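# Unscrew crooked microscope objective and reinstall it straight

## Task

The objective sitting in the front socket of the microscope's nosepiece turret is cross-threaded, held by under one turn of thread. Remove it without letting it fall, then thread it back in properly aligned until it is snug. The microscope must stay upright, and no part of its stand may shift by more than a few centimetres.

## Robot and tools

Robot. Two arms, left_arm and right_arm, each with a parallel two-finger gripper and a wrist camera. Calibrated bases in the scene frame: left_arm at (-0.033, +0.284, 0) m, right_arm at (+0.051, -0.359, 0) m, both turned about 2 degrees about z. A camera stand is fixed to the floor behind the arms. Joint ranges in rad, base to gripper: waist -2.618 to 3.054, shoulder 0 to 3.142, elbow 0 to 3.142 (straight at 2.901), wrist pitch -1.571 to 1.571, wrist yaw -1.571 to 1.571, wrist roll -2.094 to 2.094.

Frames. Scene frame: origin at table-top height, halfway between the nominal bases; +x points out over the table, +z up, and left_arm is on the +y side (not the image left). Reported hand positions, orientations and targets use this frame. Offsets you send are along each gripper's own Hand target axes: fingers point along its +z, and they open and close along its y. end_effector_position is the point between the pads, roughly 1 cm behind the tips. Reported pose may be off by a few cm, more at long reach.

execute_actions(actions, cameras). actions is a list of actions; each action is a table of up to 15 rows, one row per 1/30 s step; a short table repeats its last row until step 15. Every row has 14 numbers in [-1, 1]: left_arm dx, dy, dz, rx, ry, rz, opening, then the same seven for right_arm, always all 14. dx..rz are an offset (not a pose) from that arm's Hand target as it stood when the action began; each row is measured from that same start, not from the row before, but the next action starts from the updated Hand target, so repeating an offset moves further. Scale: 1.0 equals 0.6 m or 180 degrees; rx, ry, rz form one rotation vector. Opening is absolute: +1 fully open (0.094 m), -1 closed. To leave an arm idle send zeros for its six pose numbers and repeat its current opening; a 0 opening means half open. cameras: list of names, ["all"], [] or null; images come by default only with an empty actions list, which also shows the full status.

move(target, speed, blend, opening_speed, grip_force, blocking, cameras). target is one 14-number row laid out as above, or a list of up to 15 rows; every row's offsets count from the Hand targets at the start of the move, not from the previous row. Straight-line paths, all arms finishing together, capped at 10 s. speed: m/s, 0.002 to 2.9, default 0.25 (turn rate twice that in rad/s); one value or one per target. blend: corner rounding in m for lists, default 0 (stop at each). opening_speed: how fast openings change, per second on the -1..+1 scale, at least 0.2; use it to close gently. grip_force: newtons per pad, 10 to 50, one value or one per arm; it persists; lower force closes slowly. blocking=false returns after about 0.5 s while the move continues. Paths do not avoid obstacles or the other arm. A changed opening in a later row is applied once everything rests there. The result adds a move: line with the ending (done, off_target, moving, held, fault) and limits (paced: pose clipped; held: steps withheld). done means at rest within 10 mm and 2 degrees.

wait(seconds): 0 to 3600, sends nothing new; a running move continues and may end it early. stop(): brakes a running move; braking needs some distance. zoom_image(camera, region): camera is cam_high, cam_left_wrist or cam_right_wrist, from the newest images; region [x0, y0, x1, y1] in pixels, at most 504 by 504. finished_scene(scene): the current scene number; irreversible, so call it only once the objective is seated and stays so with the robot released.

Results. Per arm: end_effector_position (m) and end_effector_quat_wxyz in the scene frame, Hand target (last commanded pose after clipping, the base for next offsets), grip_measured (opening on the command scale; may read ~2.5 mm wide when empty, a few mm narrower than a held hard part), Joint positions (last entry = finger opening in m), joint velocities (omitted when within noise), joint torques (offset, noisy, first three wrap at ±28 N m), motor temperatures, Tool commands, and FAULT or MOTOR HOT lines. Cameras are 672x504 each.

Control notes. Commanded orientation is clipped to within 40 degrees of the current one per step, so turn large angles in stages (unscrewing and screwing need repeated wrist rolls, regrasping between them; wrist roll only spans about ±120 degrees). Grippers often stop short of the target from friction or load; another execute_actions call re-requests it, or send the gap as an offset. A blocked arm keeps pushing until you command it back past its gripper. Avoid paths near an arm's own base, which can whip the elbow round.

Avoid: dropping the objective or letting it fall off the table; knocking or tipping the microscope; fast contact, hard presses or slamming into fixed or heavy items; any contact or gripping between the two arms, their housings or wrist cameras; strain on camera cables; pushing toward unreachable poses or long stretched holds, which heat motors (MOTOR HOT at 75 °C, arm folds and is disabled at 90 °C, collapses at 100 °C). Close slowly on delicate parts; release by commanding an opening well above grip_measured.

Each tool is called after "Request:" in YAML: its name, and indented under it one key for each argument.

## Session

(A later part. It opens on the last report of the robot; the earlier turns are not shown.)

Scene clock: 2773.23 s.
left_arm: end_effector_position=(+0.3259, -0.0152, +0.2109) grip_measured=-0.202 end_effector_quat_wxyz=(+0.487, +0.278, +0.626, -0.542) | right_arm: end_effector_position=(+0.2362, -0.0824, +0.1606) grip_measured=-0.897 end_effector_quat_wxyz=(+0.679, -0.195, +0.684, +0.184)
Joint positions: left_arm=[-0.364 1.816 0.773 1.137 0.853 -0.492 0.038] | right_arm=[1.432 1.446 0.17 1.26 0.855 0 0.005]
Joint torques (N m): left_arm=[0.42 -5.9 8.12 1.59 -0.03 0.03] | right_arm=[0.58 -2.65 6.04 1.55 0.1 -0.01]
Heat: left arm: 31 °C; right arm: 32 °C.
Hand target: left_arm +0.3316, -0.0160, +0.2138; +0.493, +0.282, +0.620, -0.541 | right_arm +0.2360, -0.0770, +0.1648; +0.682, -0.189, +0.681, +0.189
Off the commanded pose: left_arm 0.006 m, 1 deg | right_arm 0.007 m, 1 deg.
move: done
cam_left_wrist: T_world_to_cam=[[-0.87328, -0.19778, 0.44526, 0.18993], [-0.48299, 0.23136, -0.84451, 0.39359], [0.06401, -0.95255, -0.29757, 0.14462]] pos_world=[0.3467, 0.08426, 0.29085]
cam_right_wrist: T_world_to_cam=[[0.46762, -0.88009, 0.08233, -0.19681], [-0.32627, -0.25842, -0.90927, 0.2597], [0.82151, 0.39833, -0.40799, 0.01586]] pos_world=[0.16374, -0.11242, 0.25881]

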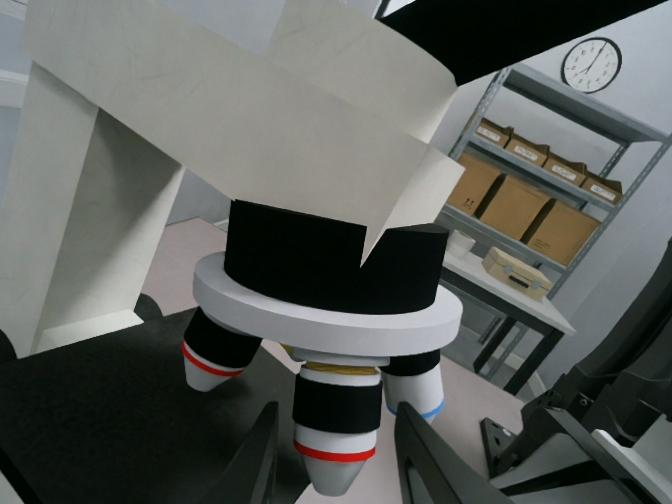

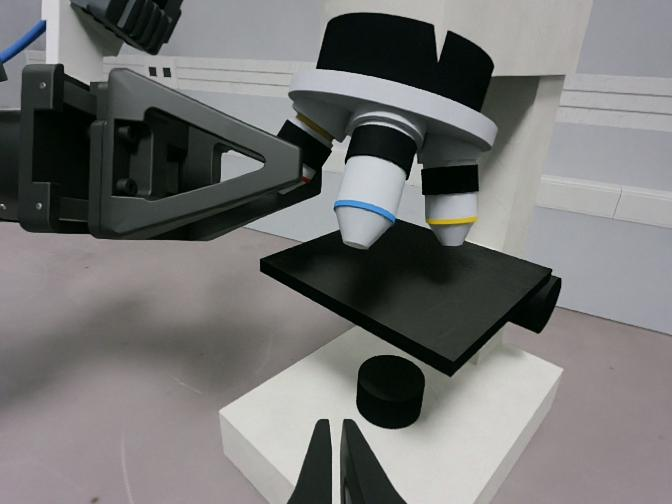

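Request:
move:
  target: [-0.0518, -0.0190, 0.0058, 0.0043, -0.0131, 0.0204, -0.2, 0, 0, 0, 0, 0, 0, -0.9]
  speed: 0.08
  cameras: ["cam_left_wrist"]

Request:
zoom_image:
  camera: "cam_left_wrist"
  region: [240, 350, 420, 504]

Scene clock: 2790.83 s.
left_arm: end_effector_position=(+0.3307, -0.0173, +0.2296) grip_measured=-0.202 end_effector_quat_wxyz=(+0.502, +0.286, +0.611, -0.541) | right_arm: end_effector_position=(+0.2362, -0.0824, +0.1606) grip_measured=-0.897 end_effector_quat_wxyz=(+0.679, -0.195, +0.684, +0.184)
Joint positions: left_arm=[-0.364 1.803 0.814 1.126 0.853 -0.489 0.038] | right_arm=[1.432 1.446 0.17 1.26 0.855 0 0.005]
Joint torques (N m): left_arm=[0.25 -9.01 8.35 1.4 -0.11 0.16] | right_arm=[0.61 -2.67 6 1.54 0.11 -0.01]
Heat: left arm: 32 °C; right arm: 32 °C.
Hand target: left_arm +0.3337, -0.0165, +0.2471; +0.521, +0.294, +0.597, -0.535 | right_arm +0.2360, -0.0770, +0.1648; +0.682, -0.189, +0.681, +0.189
Off the commanded pose: left_arm 0.018 m, 3 deg | right_arm 0.007 m, 1 deg.
move: off_target (left_arm)
cam_left_wrist: T_world_to_cam=[[-0.89151, -0.19085, 0.41083, 0.19953], [-0.44654, 0.21772, -0.86787, 0.40519], [0.07619, -0.95717, -0.27933, 0.13948]] pos_world=[0.34819, 0.08336, 0.30864]

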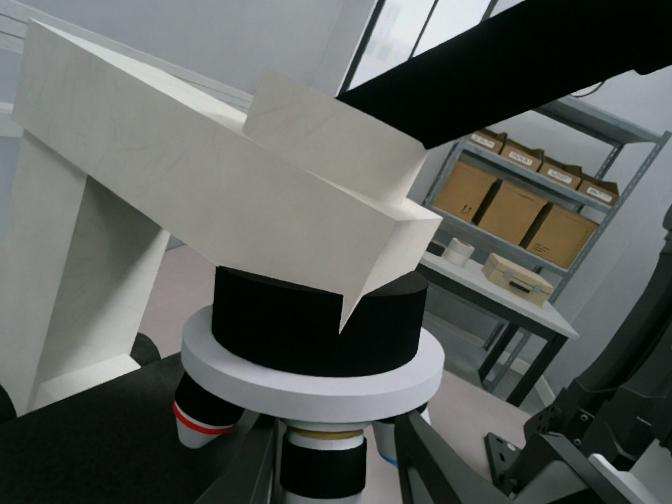

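Scaled by 2.800 from the camera's image (finer frame: 960x720).

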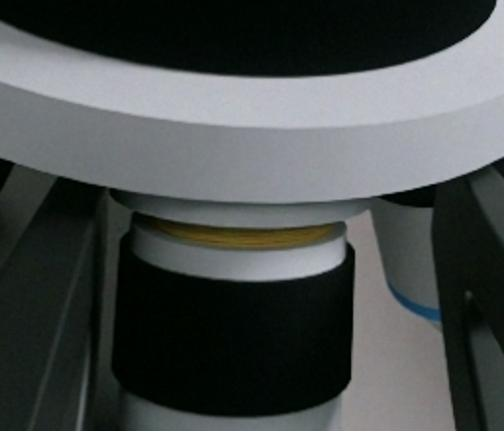

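Request:
move:
  target: [0.0504, 0.0141, -0.0105, -0.0043, 0.0131, -0.0204, -0.2, 0, 0, 0, 0, 0, 0, -0.9]
  speed: 0.08
  cameras: ["cam_left_wrist"]

Request:
zoom_image:
  camera: "cam_left_wrist"
  region: [240, 350, 420, 504]

Scene clock: 2812.37 s.
left_arm: end_effector_position=(+0.3306, -0.0176, +0.2285) grip_measured=-0.202 end_effector_quat_wxyz=(+0.501, +0.286, +0.611, -0.543) | right_arm: end_effector_position=(+0.2362, -0.0824, +0.1606) grip_measured=-0.897 end_effector_quat_wxyz=(+0.679, -0.195, +0.684, +0.184)
Joint positions: left_arm=[-0.364 1.808 0.814 1.132 0.856 -0.493 0.038] | right_arm=[1.432 1.446 0.17 1.26 0.855 0 0.005]
Joint torques (N m): left_arm=[0.64 -5.97 4.59 1.53 -0.04 0.02] | right_arm=[0.59 -2.63 6.02 1.55 0.09 -0.01]
Heat: left arm: 30 °C; right arm: 32 °C.
Hand target: left_arm +0.3308, -0.0146, +0.2152; +0.493, +0.282, +0.620, -0.541 | right_arm +0.2360, -0.0770, +0.1648; +0.682, -0.189, +0.681, +0.189
Off the commanded pose: left_arm 0.014 m, 1 deg | right_arm 0.007 m, 1 deg.
move: off_target (left_arm)
cam_left_wrist: T_world_to_cam=[[-0.89109, -0.18761, 0.41322, 0.1991], [-0.44798, 0.21802, -0.86706, 0.40455], [0.07258, -0.95774, -0.27832, 0.13992]] pos_world=[0.34849, 0.08316, 0.30744]

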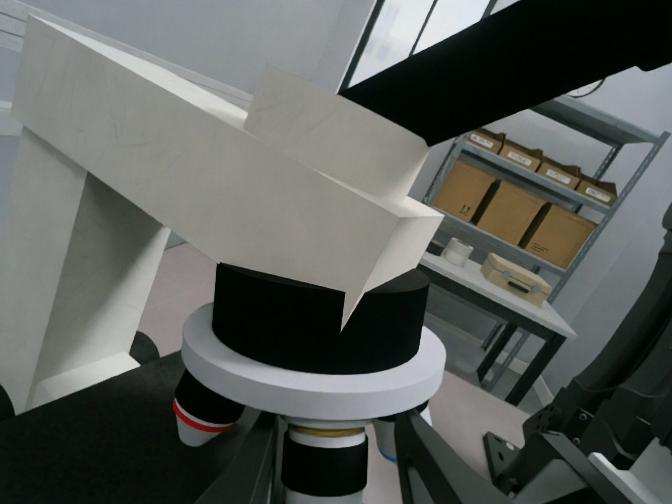

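Scaled by 2.800 from the camera's image (finer frame: 960x720).

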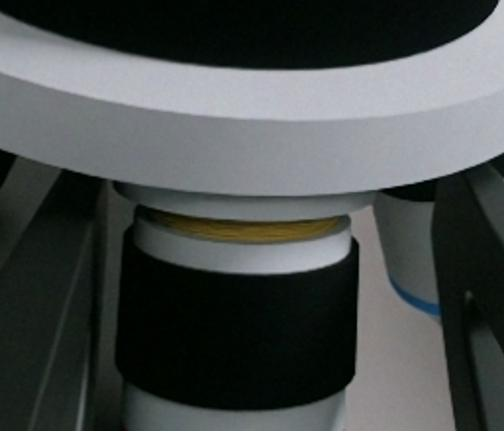

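Request:
move:
  target: [0.0086, 0.0082, -0.0082, 0, 0, 0, -0.2, 0, 0, 0, 0, 0, 0, -0.9]
  speed: 0.08
  cameras: ["cam_left_wrist"]

Request:
zoom_image:
  camera: "cam_left_wrist"
  region: [240, 350, 420, 504]

Scene clock: 2820.53 s.
left_arm: end_effector_position=(+0.3316, -0.0119, +0.2186) grip_measured=-0.202 end_effector_quat_wxyz=(+0.499, +0.284, +0.614, -0.542) | right_arm: end_effector_position=(+0.2362, -0.0824, +0.1606) grip_measured=-0.897 end_effector_quat_wxyz=(+0.679, -0.195, +0.684, +0.184)
Joint positions: left_arm=[-0.348 1.83 0.795 1.167 0.871 -0.495 0.038] | right_arm=[1.432 1.446 0.17 1.26 0.855 0 0.005]
Joint torques (N m): left_arm=[0.5 -6.12 4.82 1.57 -0.03 0.03] | right_arm=[0.62 -2.63 6.02 1.54 0.09 -0.02]
Heat: left arm: 31 °C; right arm: 32 °C.
Hand target: left_arm +0.3318, -0.0097, +0.2082; +0.493, +0.282, +0.620, -0.541 | right_arm +0.2360, -0.0770, +0.1648; +0.682, -0.189, +0.681, +0.189
Off the commanded pose: left_arm 0.011 m, 1 deg | right_arm 0.007 m, 1 deg.
move: off_target (left_arm)
cam_left_wrist: T_world_to_cam=[[-0.88818, -0.19021, 0.41828, 0.20309], [-0.45378, 0.21992, -0.86355, 0.39639], [0.07227, -0.95679, -0.28164, 0.1434]] pos_world=[0.3499, 0.08866, 0.29774]

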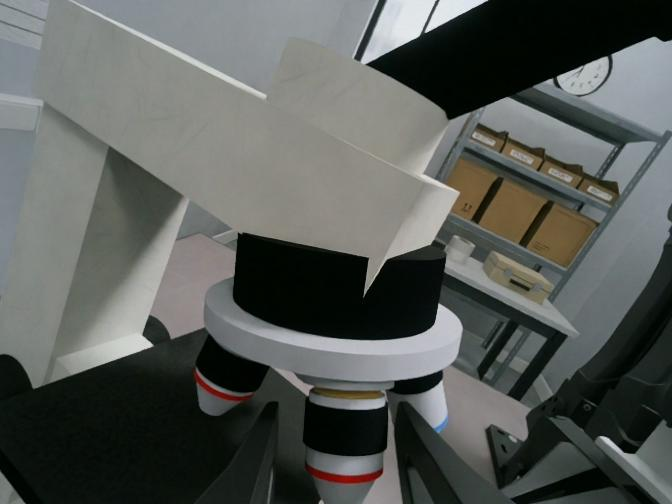

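Scaled by 2.800 from the camera's image (finer frame: 960x720).

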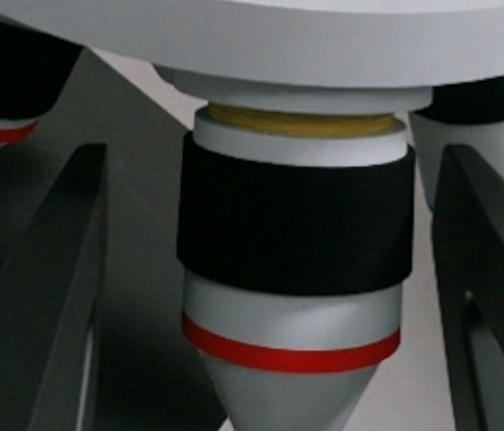

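Request:
move:
  target:
    - [0, 0, 0, 0, 0, 0, -0.6, 0, 0, 0, 0, 0, 0, -0.9]
    - [-0.0477, -0.0259, 0.0151, 0.0043, -0.0131, 0.0204, -0.6, 0, 0, 0, 0, 0, 0, -0.9]
    - [-0.0496, -0.0259, 0.0139, -0.1152, -0.0285, 0.0932, -0.6, 0, 0, 0, 0, 0, 0, -0.9]
    - [-0.0510, -0.0226, 0.0171, -0.2295, -0.0409, 0.1608, -0.6, 0, 0, 0, 0, 0, 0, -0.9]
    - [-0.0518, -0.0186, 0.0215, -0.3442, -0.0496, 0.2269, -0.6, 0, 0, 0, 0, 0, 0, -0.9]
  speed: [0.1, 0.15, 0.15, 0.15, 0.15]
  blend: [0, 0.01, 0.02, 0.02, 0]
  cameras: ["cam_left_wrist", "cam_right_wrist"]

Request:
zoom_image:
  camera: "cam_right_wrist"
  region: [286, 100, 346, 160]

Scene clock: 2855.53 s.
left_arm: end_effector_position=(+0.3314, -0.0158, +0.2215) grip_measured=-0.499 end_effector_quat_wxyz=(+0.739, +0.169, +0.651, +0.036) | right_arm: end_effector_position=(+0.2362, -0.0824, +0.1606) grip_measured=-0.897 end_effector_quat_wxyz=(+0.679, -0.195, +0.684, +0.184)
Joint positions: left_arm=[-0.913 1.794 0.753 1.171 -0.74 0.391 0.024] | right_arm=[1.432 1.446 0.17 1.26 0.855 0 0.005]
Joint torques (N m): left_arm=[0.2 -6.32 9.92 1.9 -0.08 0.02] | right_arm=[0.61 -2.63 6.06 1.55 0.1 -0.02]
Heat: left arm: 31 °C; right arm: 32 °C.
Hand target: left_arm +0.3369, -0.0190, +0.2420; +0.758, +0.142, +0.636, +0.025 | right_arm +0.2360, -0.0770, +0.1648; +0.682, -0.189, +0.681, +0.189
Off the commanded pose: left_arm 0.022 m, 4 deg | right_arm 0.007 m, 1 deg.
move: off_target (left_arm)
cam_left_wrist: T_world_to_cam=[[-0.22661, -0.93926, -0.25777, 0.1196], [-0.27589, 0.31572, -0.90786, 0.35202], [0.93409, -0.13461, -0.33068, -0.12132]] pos_world=[0.23755, -0.01514, 0.31029]
cam_right_wrist: T_world_to_cam=[[0.46762, -0.88009, 0.08233, -0.19681], [-0.32627, -0.25842, -0.90927, 0.2597], [0.82151, 0.39833, -0.40799, 0.01586]] pos_world=[0.16374, -0.11242, 0.25881]

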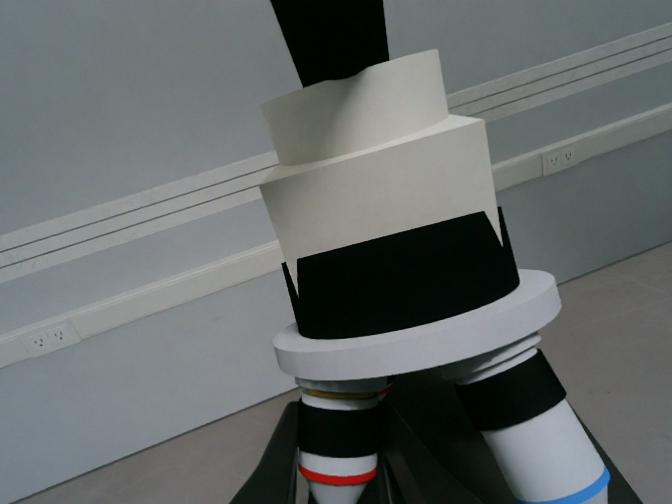

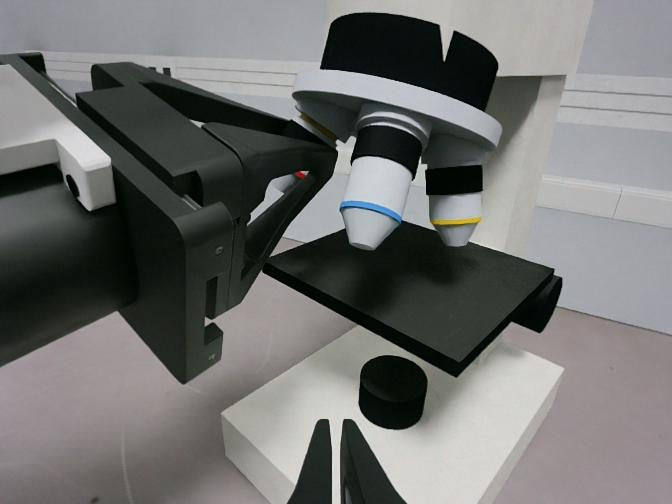

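Scaled by 8.400 from the camera's image (finer frame: 960x720).

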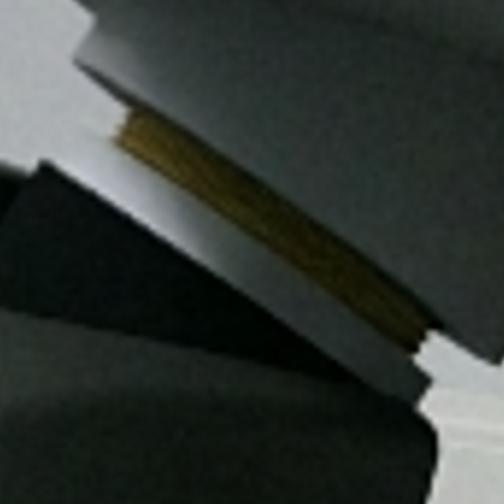

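Request:
move:
  target:
    - [0.0322,-0.0047,-0.0150,0.0106,0.0155,0.0152,-0.6,0,0,0,0,0,0,-0.9]
    - [0.0322,-0.0047,-0.0150,0.0106,0.0155,0.0152,-0.2,0,0,0,0,0,0,-0.9]
  speed: 0.1
  opening_speed: 0.8
  cameras: ["cam_left_wrist", "cam_right_wrist"]

Scene clock: 2916.87 s.
left_arm: end_effector_position=(+0.3314, -0.0159, +0.2211) grip_measured=-0.202 end_effector_quat_wxyz=(+0.739, +0.170, +0.651, +0.036) | right_arm: end_effector_position=(+0.2362, -0.0824, +0.1606) grip_measured=-0.897 end_effector_quat_wxyz=(+0.679, -0.195, +0.684, +0.184)
Joint positions: left_arm=[-0.913 1.794 0.753 1.169 -0.74 0.391 0.038] | right_arm=[1.432 1.446 0.17 1.26 0.855 0 0.005]
Joint torques (N m): left_arm=[-0.02 -7.01 6.16 1.5 -0.01 -0.02] | right_arm=[0.61 -2.65 6.01 1.54 0.1 -0.01]
Heat: left arm: 33 °C; right arm: 32 °C.
Hand target: left_arm +0.3315, -0.0157, +0.2215; +0.739, +0.169, +0.651, +0.036 | right_arm +0.2360, -0.0770, +0.1648; +0.682, -0.189, +0.681, +0.189
Off the commanded pose: left_arm 0.000 m, 0 deg | right_arm 0.007 m, 1 deg.
move: done
cam_left_wrist: T_world_to_cam=[[-0.2269, -0.93876, -0.2593, 0.1199], [-0.27682, 0.31743, -0.90698, 0.35181], [0.93375, -0.13402, -0.3319, -0.12107]] pos_world=[0.23765, -0.01534, 0.31]
cam_right_wrist: T_world_to_cam=[[0.46762, -0.88009, 0.08233, -0.19681], [-0.32627, -0.25842, -0.90927, 0.2597], [0.82151, 0.39833, -0.40799, 0.01586]] pos_world=[0.16374, -0.11242, 0.25881]

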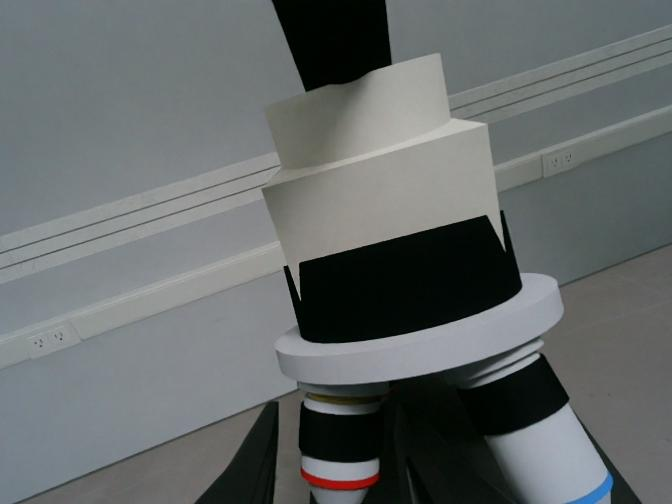

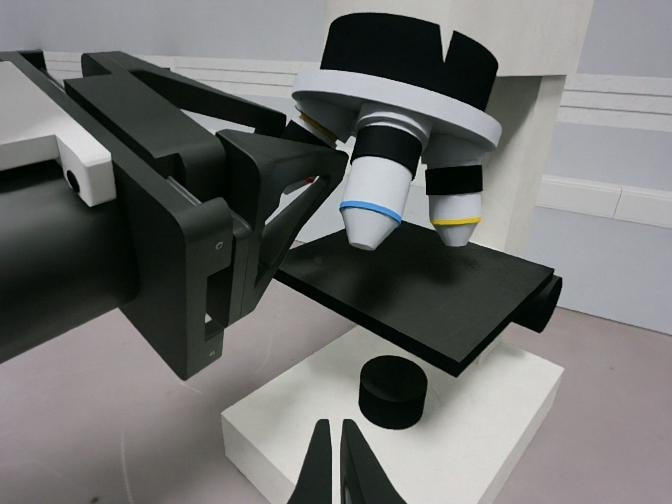

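Request:
move:
  target:
    - [-0.0019,0.0036,0.0048,0.1699,0.0150,-0.1143,-0.2,0,0,0,0,0,0,-0.9]
    - [-0.0029,0.0067,0.0097,0.3417,0.0244,-0.2317,-0.2,0,0,0,0,0,0,-0.9]
  speed: 0.2
  blend: [0.02,0]
  cameras: ["cam_left_wrist"]

Request:
zoom_image:
  camera: "cam_left_wrist"
  region: [240, 350, 420, 504]

Scene clock: 2934.73 s.
left_arm: end_effector_position=(+0.3315, -0.0132, +0.2215) grip_measured=-0.201 end_effector_quat_wxyz=(+0.486, +0.279, +0.626, -0.542) | right_arm: end_effector_position=(+0.2362, -0.0824, +0.1606) grip_measured=-0.897 end_effector_quat_wxyz=(+0.679, -0.195, +0.684, +0.184)
Joint positions: left_arm=[-0.352 1.797 0.808 1.083 0.867 -0.493 0.038] | right_arm=[1.432 1.446 0.17 1.26 0.855 0 0.005]
Joint torques (N m): left_arm=[0.49 -5.89 8.4 1.57 -0.05 0.02] | right_arm=[0.61 -2.62 6.04 1.55 0.1 -0.02]
Heat: left arm: 32 °C; right arm: 32 °C.
Hand target: left_arm +0.3375, -0.0137, +0.2249; +0.493, +0.283, +0.620, -0.541 | right_arm +0.2360, -0.0770, +0.1648; +0.682, -0.189, +0.681, +0.189
Off the commanded pose: left_arm 0.007 m, 1 deg | right_arm 0.007 m, 1 deg.
move: done
cam_left_wrist: T_world_to_cam=[[-0.87331, -0.19697, 0.44557, 0.19048], [-0.48315, 0.23301, -0.84396, 0.40467], [0.06241, -0.95232, -0.29866, 0.14999]] pos_world=[0.3525, 0.08606, 0.30145]

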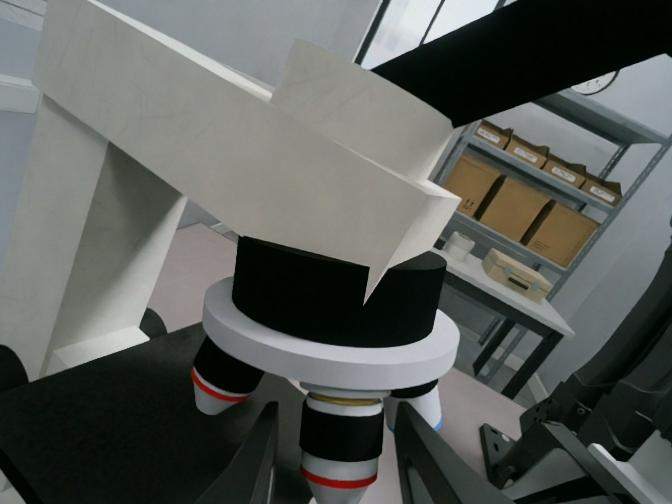

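Scaled by 2.800 from the camera's image (finer frame: 960x720).

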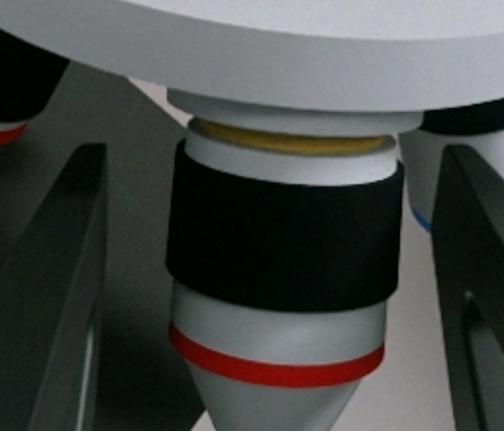

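Request:
move:
  target:
    - [0,0,0,0,0,0,-0.6,0,0,0,0,0,0,-0.9]
    - [-0.0202,-0.0217,0.0083,0.0043,-0.0131,0.0204,-0.6,0,0,0,0,0,0,-0.9]
    - [-0.0225,-0.0202,0.0067,-0.1152,-0.0285,0.0932,-0.6,0,0,0,0,0,0,-0.9]
    - [-0.0243,-0.0158,0.0091,-0.2295,-0.0409,0.1608,-0.6,0,0,0,0,0,0,-0.9]
    - [-0.0259,-0.0110,0.0126,-0.3442,-0.0496,0.2269,-0.6,0,0,0,0,0,0,-0.9]
  speed: 0.18
  blend: [0,0.01,0.02,0.02,0]
  opening_speed: 0.8
  cameras: ["cam_left_wrist", "cam_right_wrist"]

Request:
zoom_image:
  camera: "cam_right_wrist"
  region: [286, 100, 346, 160]

Scene clock: 2972.83 s.
left_arm: end_effector_position=(+0.3309, -0.0182, +0.2234) grip_measured=-0.492 end_effector_quat_wxyz=(+0.742, +0.165, +0.649, +0.027) | right_arm: end_effector_position=(+0.2362, -0.0824, +0.1606) grip_measured=-0.897 end_effector_quat_wxyz=(+0.679, -0.195, +0.684, +0.184)
Joint positions: left_arm=[-0.916 1.797 0.758 1.177 -0.737 0.378 0.024] | right_arm=[1.432 1.446 0.17 1.26 0.855 0 0.005]
Joint torques (N m): left_arm=[0.99 -6.09 10.3 1.82 -0.05 0.17] | right_arm=[0.58 -2.65 6.05 1.55 0.09 -0.01]
Heat: left arm: 33 °C; right arm: 32 °C.
Hand target: left_arm +0.3396, -0.0197, +0.2422; +0.758, +0.143, +0.636, +0.025 | right_arm +0.2360, -0.0770, +0.1648; +0.682, -0.189, +0.681, +0.189
Off the commanded pose: left_arm 0.021 m, 3 deg | right_arm 0.007 m, 1 deg.
move: off_target (left_arm)
cam_left_wrist: T_world_to_cam=[[-0.23303, -0.94243, -0.23985, 0.11584], [-0.27138, 0.29986, -0.91457, 0.35408], [0.93384, -0.14803, -0.32563, -0.12172]] pos_world=[0.23675, -0.01502, 0.31198]
cam_right_wrist: T_world_to_cam=[[0.46762, -0.88009, 0.08233, -0.19681], [-0.32627, -0.25842, -0.90927, 0.2597], [0.82151, 0.39833, -0.40799, 0.01586]] pos_world=[0.16374, -0.11242, 0.25881]

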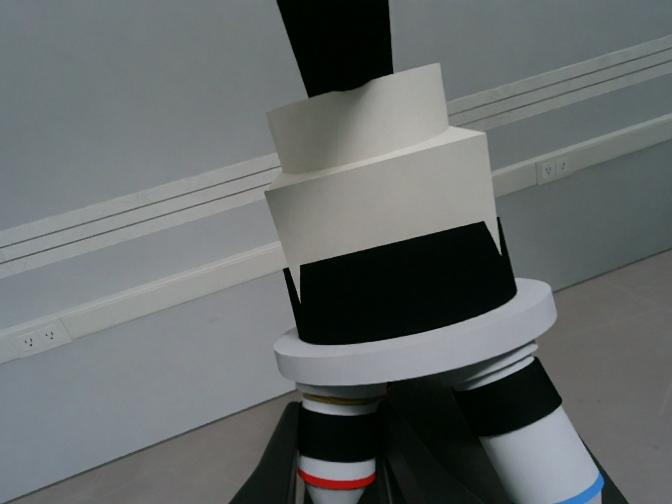

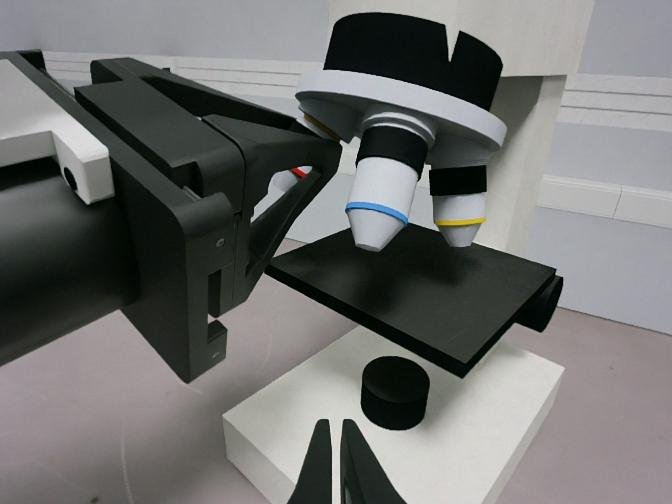

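Scaled by 8.400 from the camera's image (finer frame: 960x720).

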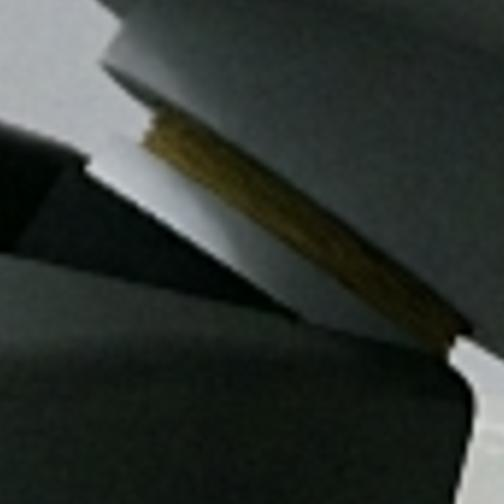

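Request:
zoom_image:
  camera: "cam_left_wrist"
  region: [290, 370, 390, 445]

Request:
zoom_image:
  camera: "cam_right_wrist"
  region: [300, 105, 350, 150]

Scaled by 5.040 from the camera's image (finer frame: 960x720).

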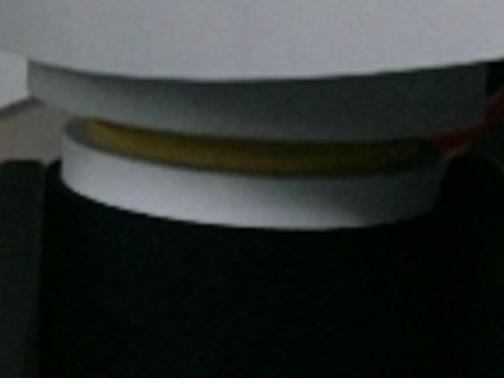

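Scaled by 10.080 from the camera's image (finer frame: 960x720).

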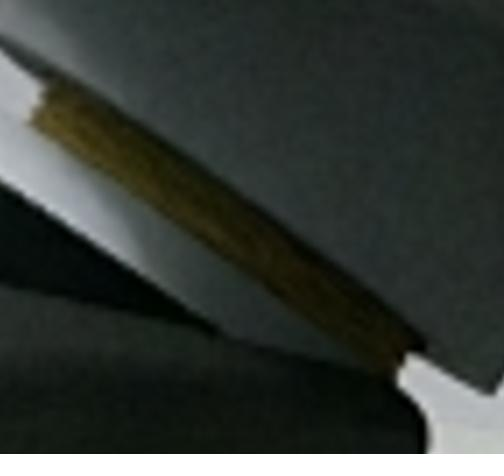

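Request:
move:
  target:
    - [0.0278,-0.0075,-0.0193,0.0115,0.0126,0.0089,-0.6,0,0,0,0,0,0,-0.9]
    - [0.0278,-0.0075,-0.0193,0.0115,0.0126,0.0089,-0.2,0,0,0,0,0,0,-0.9]
    - [0.0282,-0.0047,-0.0144,0.1764,0.0357,-0.1039,-0.2,0,0,0,0,0,0,-0.9]
    - [0.0281,-0.0020,-0.0096,0.3441,0.0493,-0.2270,-0.2,0,0,0,0,0,0,-0.9]
  speed: 0.22
  blend: [0,0,0.02,0]
  opening_speed: 0.9
  cameras: ["all"]

Request:
zoom_image:
  camera: "cam_left_wrist"
  region: [240, 350, 420, 504]

Request:
zoom_image:
  camera: "cam_right_wrist"
  region: [286, 100, 346, 160]

Scene clock: 3048.73 s.
left_arm: end_effector_position=(+0.3309, -0.0156, +0.2216) grip_measured=-0.201 end_effector_quat_wxyz=(+0.486, +0.279, +0.626, -0.542) | right_arm: end_effector_position=(+0.2362, -0.0824, +0.1606) grip_measured=-0.897 end_effector_quat_wxyz=(+0.679, -0.195, +0.684, +0.184)
Joint positions: left_arm=[-0.359 1.799 0.809 1.084 0.859 -0.492 0.038] | right_arm=[1.432 1.446 0.17 1.26 0.855 0 0.005]
Joint torques (N m): left_arm=[0.47 -5.89 8.38 1.58 -0.01 0.05] | right_arm=[0.59 -2.65 6.02 1.54 0.09 -0.02]
Heat: left arm: 36 °C; right arm: 32 °C.
Hand target: left_arm +0.3370, -0.0161, +0.2249; +0.493, +0.282, +0.620, -0.541 | right_arm +0.2360, -0.0770, +0.1648; +0.682, -0.189, +0.681, +0.189
Off the commanded pose: left_arm 0.007 m, 1 deg | right_arm 0.007 m, 1 deg.
move: done
cam_left_wrist: T_world_to_cam=[[-0.87368, -0.19658, 0.44501, 0.18972], [-0.48245, 0.23238, -0.84454, 0.40498], [0.06261, -0.95255, -0.29787, 0.14757]] pos_world=[0.3519, 0.08376, 0.30155]
cam_right_wrist: T_world_to_cam=[[0.46762, -0.88009, 0.08233, -0.19681], [-0.32627, -0.25842, -0.90927, 0.2597], [0.82151, 0.39833, -0.40799, 0.01586]] pos_world=[0.16374, -0.11242, 0.25881]

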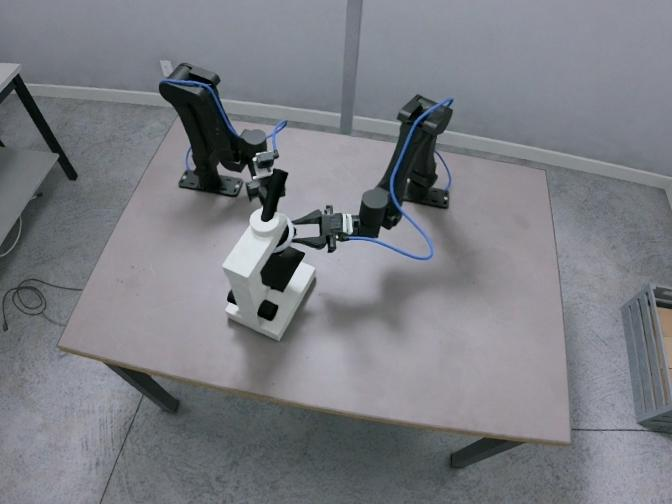

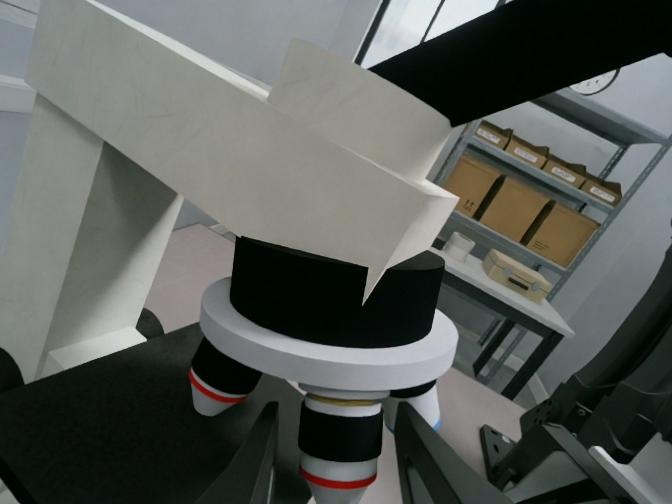

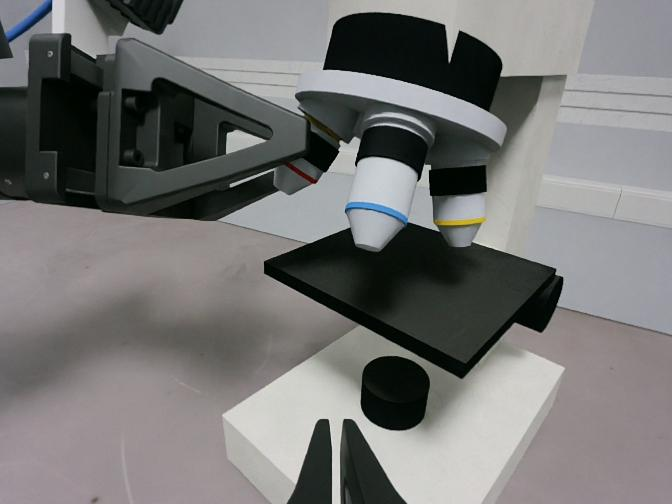

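Scaled by 2.800 from the camera's image (finer frame: 960x720).

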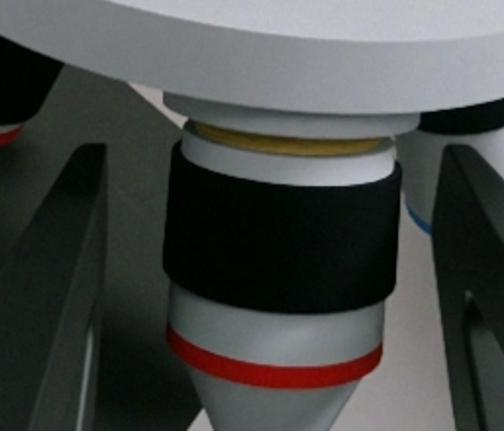

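Scaled by 8.400 from the camera's image (finer frame: 960x720).

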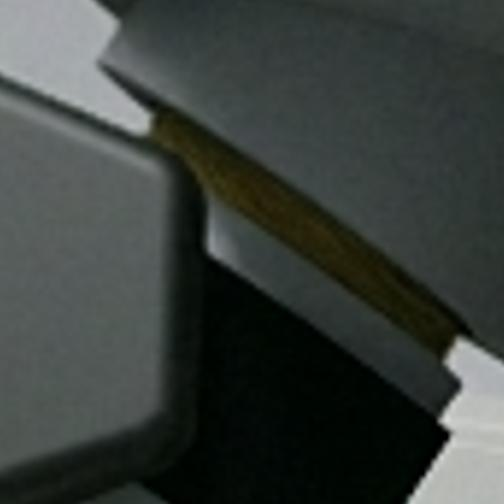

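Request:
zoom_image:
  camera: "cam_left_wrist"
  region: [290, 375, 390, 450]

Request:
zoom_image:
  camera: "cam_right_wrist"
  region: [310, 115, 346, 145]

Scaled by 5.040 from the camera's image (finer frame: 960x720).

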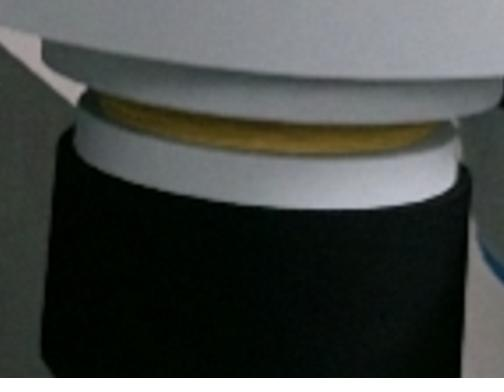

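Scaled by 14.000 from the camera's image (finer frame: 960x720).

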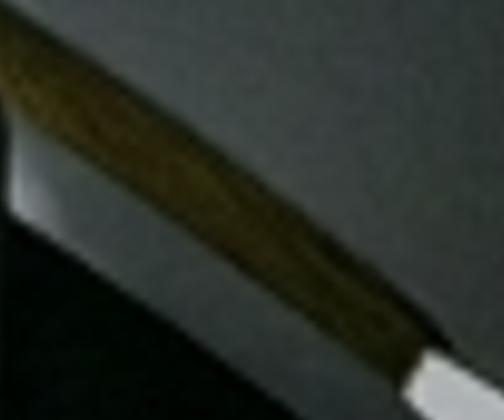

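Request:
move:
  target:
    - [0,0,0,0,0,0,-0.6,0,0,0,0,0,0,-0.9]
    - [-0.0210,-0.0212,0.0052,0.0043,-0.0131,0.0204,-0.6,0,0,0,0,0,0,-0.9]
    - [-0.0230,-0.0202,0.0034,-0.1152,-0.0285,0.0932,-0.6,0,0,0,0,0,0,-0.9]
    - [-0.0247,-0.0164,0.0056,-0.2295,-0.0409,0.1608,-0.6,0,0,0,0,0,0,-0.9]
    - [-0.0259,-0.0126,0.0086,-0.3442,-0.0496,0.2269,-0.6,0,0,0,0,0,0,-0.9]
  speed: 0.2
  blend: [0,0.01,0.02,0.02,0]
  opening_speed: 0.8
  cameras: ["cam_left_wrist", "cam_right_wrist"]

Request:
zoom_image:
  camera: "cam_right_wrist"
  region: [310, 115, 346, 145]

Request:
zoom_image:
  camera: "cam_left_wrist"
  region: [290, 370, 390, 445]

Scene clock: 3089.87 s.
left_arm: end_effector_position=(+0.3309, -0.0184, +0.2234) grip_measured=-0.492 end_effector_quat_wxyz=(+0.741, +0.165, +0.650, +0.028) | right_arm: end_effector_position=(+0.2362, -0.0824, +0.1606) grip_measured=-0.897 end_effector_quat_wxyz=(+0.679, -0.195, +0.684, +0.184)
Joint positions: left_arm=[-0.917 1.796 0.76 1.173 -0.739 0.378 0.024] | right_arm=[1.432 1.446 0.17 1.26 0.855 0 0.005]
Joint torques (N m): left_arm=[0.53 -6.23 9.84 1.88 -0.1 0.18] | right_arm=[0.59 -2.63 6.01 1.55 0.1 -0.02]
Heat: left arm: 34 °C; right arm: 32 °C.
Hand target: left_arm +0.3374, -0.0200, +0.2424; +0.758, +0.143, +0.636, +0.025 | right_arm +0.2360, -0.0770, +0.1648; +0.682, -0.189, +0.681, +0.189
Off the commanded pose: left_arm 0.020 m, 4 deg | right_arm 0.007 m, 1 deg.
move: off_target (left_arm)
cam_left_wrist: T_world_to_cam=[[-0.2321, -0.94221, -0.24161, 0.11577], [-0.27283, 0.30148, -0.91361, 0.35445], [0.93365, -0.14613, -0.32703, -0.12143]] pos_world=[0.23695, -0.01552, 0.31208]
cam_right_wrist: T_world_to_cam=[[0.46762, -0.88009, 0.08233, -0.19681], [-0.32627, -0.25842, -0.90927, 0.2597], [0.82151, 0.39833, -0.40799, 0.01586]] pos_world=[0.16374, -0.11242, 0.25881]

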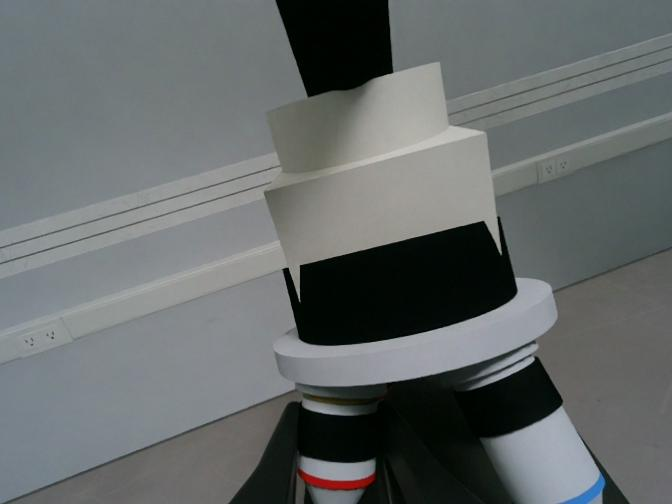

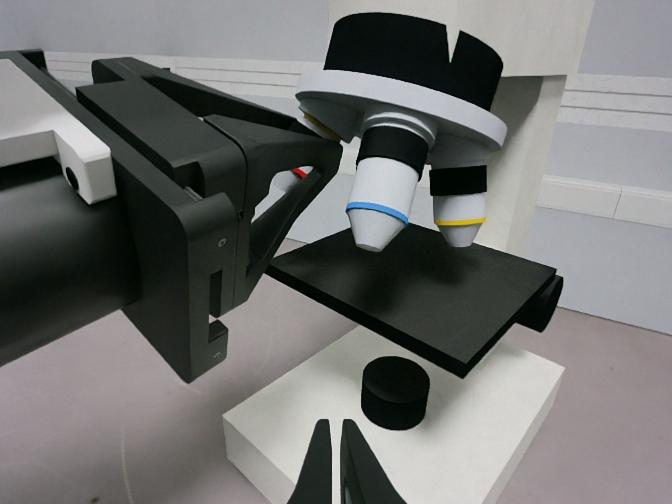

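Scaled by 14.000 from the camera's image (finer frame: 960x720).

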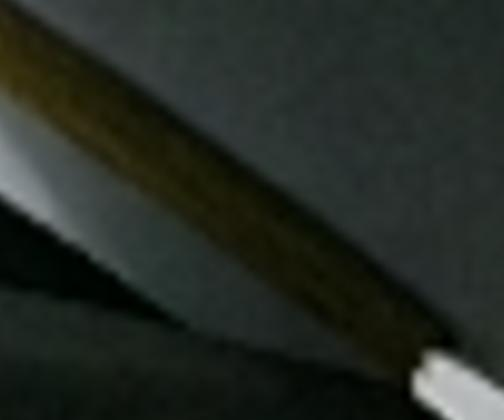

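Scaled by 5.040 from the camera's image (finer frame: 960x720).

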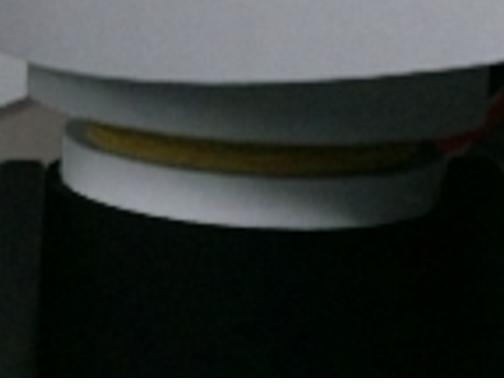

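Request:
move:
  target:
    - [0.0288,-0.0069,-0.0158,0.0112,0.0136,0.0094,-0.6,0,0,0,0,0,0,-0.9]
    - [0.0288,-0.0069,-0.0158,0.0112,0.0136,0.0094,-0.2,0,0,0,0,0,0,-0.9]
    - [0.0293,-0.0038,-0.0110,0.1764,0.0357,-0.1039,-0.2,0,0,0,0,0,0,-0.9]
    - [0.0292,-0.0011,-0.0062,0.3441,0.0493,-0.2270,-0.2,0,0,0,0,0,0,-0.9]
  speed: 0.27
  blend: [0,0,0.02,0]
  opening_speed: 1.0

Request:
move:
  target:
    - [0,0,0,0,0,0,-0.6,0,0,0,0,0,0,-0.9]
    - [-0.0210,-0.0212,0.0052,0.0043,-0.0131,0.0204,-0.6,0,0,0,0,0,0,-0.9]
    - [-0.0230,-0.0202,0.0034,-0.1152,-0.0285,0.0932,-0.6,0,0,0,0,0,0,-0.9]
    - [-0.0247,-0.0164,0.0056,-0.2295,-0.0409,0.1608,-0.6,0,0,0,0,0,0,-0.9]
    - [-0.0259,-0.0126,0.0086,-0.3442,-0.0496,0.2269,-0.6,0,0,0,0,0,0,-0.9]
  speed: 0.22
  blend: [0,0.01,0.02,0.02,0]
  opening_speed: 1.0

Request:
move:
  target:
    - [0.0288,-0.0069,-0.0158,0.0112,0.0136,0.0094,-0.6,0,0,0,0,0,0,-0.9]
    - [0.0288,-0.0069,-0.0158,0.0112,0.0136,0.0094,-0.2,0,0,0,0,0,0,-0.9]
    - [0.0293,-0.0038,-0.0110,0.1764,0.0357,-0.1039,-0.2,0,0,0,0,0,0,-0.9]
    - [0.0292,-0.0011,-0.0062,0.3441,0.0493,-0.2270,-0.2,0,0,0,0,0,0,-0.9]
  speed: 0.27
  blend: [0,0,0.02,0]
  opening_speed: 1.0
  cameras: ["cam_left_wrist"]

Request:
zoom_image:
  camera: "cam_left_wrist"
  region: [290, 375, 390, 450]

Request:
move:
  target:
    - [0,0,0,0,0,0,-0.6,0,0,0,0,0,0,-0.9]
    - [-0.0210,-0.0212,0.0052,0.0043,-0.0131,0.0204,-0.6,0,0,0,0,0,0,-0.9]
    - [-0.0230,-0.0202,0.0034,-0.1152,-0.0285,0.0932,-0.6,0,0,0,0,0,0,-0.9]
    - [-0.0247,-0.0164,0.0056,-0.2295,-0.0409,0.1608,-0.6,0,0,0,0,0,0,-0.9]
    - [-0.0259,-0.0126,0.0086,-0.3442,-0.0496,0.2269,-0.6,0,0,0,0,0,0,-0.9]
  speed: 0.22
  blend: [0,0.01,0.02,0.02,0]
  opening_speed: 1.0
  cameras: ["cam_left_wrist", "cam_right_wrist"]

Request:
zoom_image:
  camera: "cam_right_wrist"
  region: [310, 115, 346, 145]

Request:
zoom_image:
  camera: "cam_left_wrist"
  region: [290, 370, 390, 445]

Scene clock: 3138.23 s.
left_arm: end_effector_position=(+0.3311, -0.0156, +0.2218) grip_measured=-0.201 end_effector_quat_wxyz=(+0.487, +0.278, +0.626, -0.542) | right_arm: end_effector_position=(+0.2362, -0.0824, +0.1606) grip_measured=-0.897 end_effector_quat_wxyz=(+0.679, -0.195, +0.684, +0.184)
Joint positions: left_arm=[-0.359 1.799 0.809 1.086 0.859 -0.493 0.038] | right_arm=[1.432 1.446 0.17 1.26 0.855 0 0.005]
Joint torques (N m): left_arm=[0.51 -5.9 8.4 1.56 -0.01 0.06] | right_arm=[0.58 -2.65 6.01 1.54 0.08 -0.03]
Heat: left arm: 34 °C; right arm: 32 °C.
Hand target: left_arm +0.3370, -0.0161, +0.2251; +0.494, +0.282, +0.620, -0.541 | right_arm +0.2360, -0.0770, +0.1648; +0.682, -0.189, +0.681, +0.189
Off the commanded pose: left_arm 0.007 m, 1 deg | right_arm 0.007 m, 1 deg.
move: done

Scene clock: 3142.73 s.
left_arm: end_effector_position=(+0.3307, -0.0186, +0.2236) grip_measured=-0.493 end_effector_quat_wxyz=(+0.742, +0.165, +0.650, +0.027) | right_arm: end_effector_position=(+0.2362, -0.0824, +0.1606) grip_measured=-0.897 end_effector_quat_wxyz=(+0.679, -0.195, +0.684, +0.184)
Joint positions: left_arm=[-0.918 1.797 0.76 1.175 -0.74 0.378 0.024] | right_arm=[1.432 1.446 0.17 1.26 0.855 0 0.005]
Joint torques (N m): left_arm=[0.53 -6.26 9.85 1.87 -0.09 0.15] | right_arm=[0.62 -2.62 6 1.54 0.09 -0.02]
Heat: left arm: 35 °C; right arm: 32 °C.
Hand target: left_arm +0.3374, -0.0201, +0.2425; +0.758, +0.142, +0.635, +0.025 | right_arm +0.2360, -0.0770, +0.1648; +0.682, -0.189, +0.681, +0.189
Off the commanded pose: left_arm 0.020 m, 4 deg | right_arm 0.007 m, 1 deg.
move: off_target (left_arm)

Scene clock: 3147.33 s.
left_arm: end_effector_position=(+0.3311, -0.0157, +0.2218) grip_measured=-0.201 end_effector_quat_wxyz=(+0.487, +0.278, +0.625, -0.542) | right_arm: end_effector_position=(+0.2362, -0.0824, +0.1606) grip_measured=-0.897 end_effector_quat_wxyz=(+0.679, -0.195, +0.684, +0.184)
Joint positions: left_arm=[-0.359 1.8 0.809 1.088 0.858 -0.494 0.038] | right_arm=[1.432 1.446 0.17 1.26 0.855 0 0.005]
Joint torques (N m): left_arm=[0.44 -5.93 8.4 1.57 -0.02 0.02] | right_arm=[0.65 -2.66 6.04 1.55 0.09 -0.01]
Heat: left arm: 34 °C; right arm: 32 °C.
Hand target: left_arm +0.3371, -0.0162, +0.2251; +0.494, +0.282, +0.619, -0.541 | right_arm +0.2360, -0.0770, +0.1648; +0.682, -0.189, +0.681, +0.189
Off the commanded pose: left_arm 0.007 m, 1 deg | right_arm 0.007 m, 1 deg.
move: done
cam_left_wrist: T_world_to_cam=[[-0.87391, -0.19675, 0.4445, 0.18995], [-0.48187, 0.23042, -0.8454, 0.40526], [0.06391, -0.95299, -0.29618, 0.14677]] pos_world=[0.3519, 0.08386, 0.30165]

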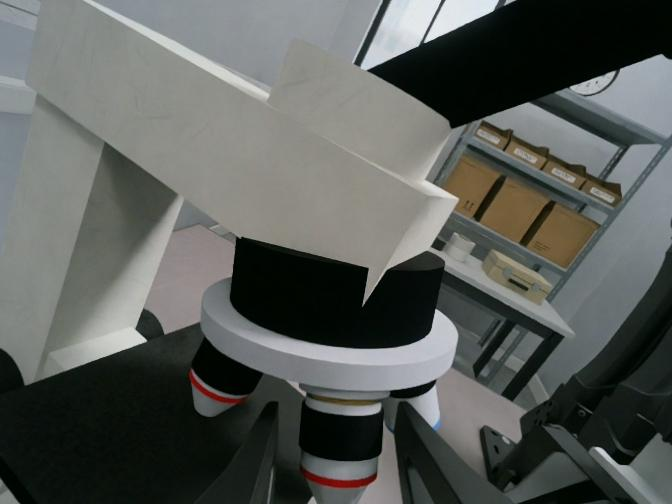

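Scaled by 5.040 from the camera's image (finer frame: 960x720).

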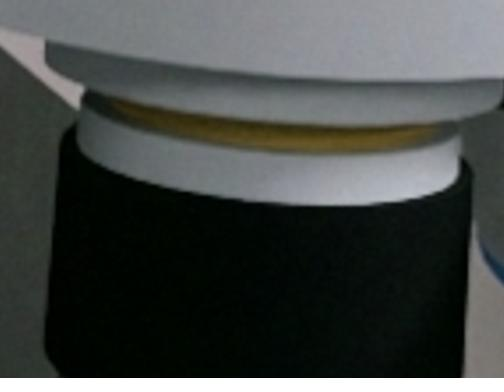

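Scene clock: 3151.83 s.
left_arm: end_effector_position=(+0.3305, -0.0189, +0.2238) grip_measured=-0.493 end_effector_quat_wxyz=(+0.742, +0.165, +0.649, +0.027) | right_arm: end_effector_position=(+0.2362, -0.0824, +0.1606) grip_measured=-0.897 end_effector_quat_wxyz=(+0.679, -0.195, +0.684, +0.184)
Joint positions: left_arm=[-0.919 1.797 0.76 1.176 -0.74 0.38 0.024] | right_arm=[1.432 1.446 0.17 1.26 0.855 0 0.005]
Joint torques (N m): left_arm=[0.61 -6.2 9.89 1.84 -0.1 0.17] | right_arm=[0.62 -2.61 6.02 1.54 0.09 -0.01]
Heat: left arm: 35 °C; right arm: 32 °C.
Hand target: left_arm +0.3374, -0.0202, +0.2427; +0.759, +0.142, +0.635, +0.025 | right_arm +0.2360, -0.0770, +0.1648; +0.682, -0.189, +0.681, +0.189
Off the commanded pose: left_arm 0.020 m, 4 deg | right_arm 0.007 m, 1 deg.
move: off_target (left_arm)
cam_left_wrist: T_world_to_cam=[[-0.23239, -0.94223, -0.24124, 0.11528], [-0.27125, 0.30097, -0.91424, 0.35443], [0.93403, -0.14703, -0.32553, -0.12154]] pos_world=[0.23645, -0.01592, 0.31228]
cam_right_wrist: T_world_to_cam=[[0.46762, -0.88009, 0.08233, -0.19681], [-0.32627, -0.25842, -0.90927, 0.2597], [0.82151, 0.39833, -0.40799, 0.01586]] pos_world=[0.16374, -0.11242, 0.25881]

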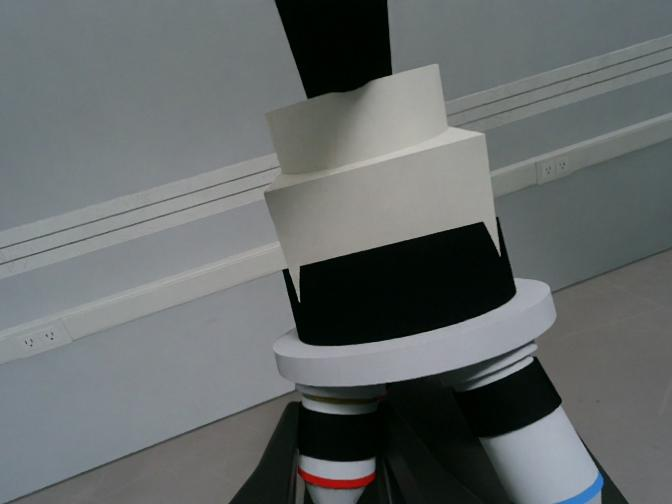

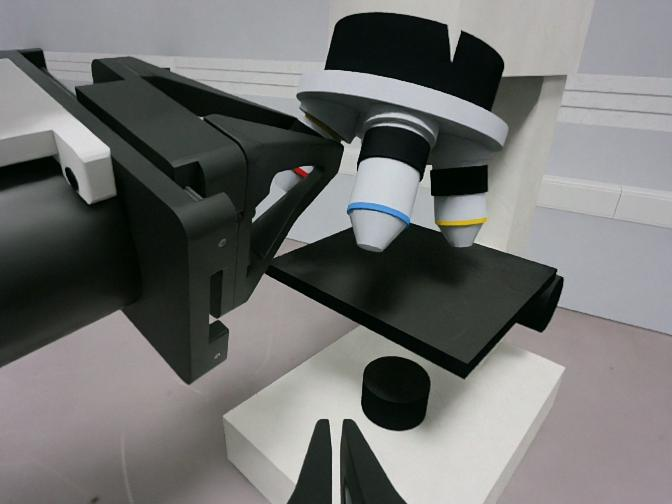

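Scaled by 14.000 from the camera's image (finer frame: 960x720).

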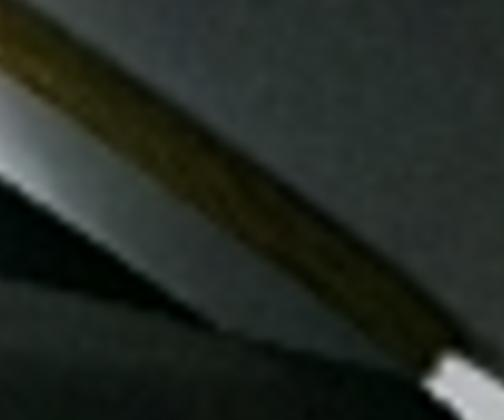

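Scaled by 5.040 from the camera's image (finer frame: 960x720).

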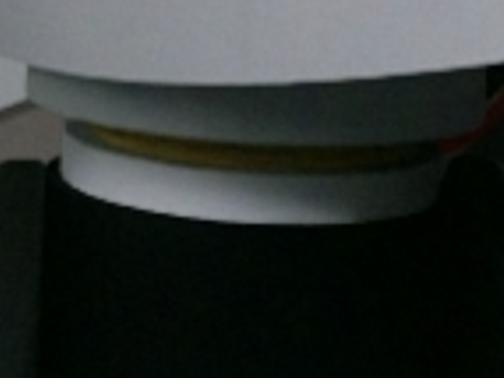

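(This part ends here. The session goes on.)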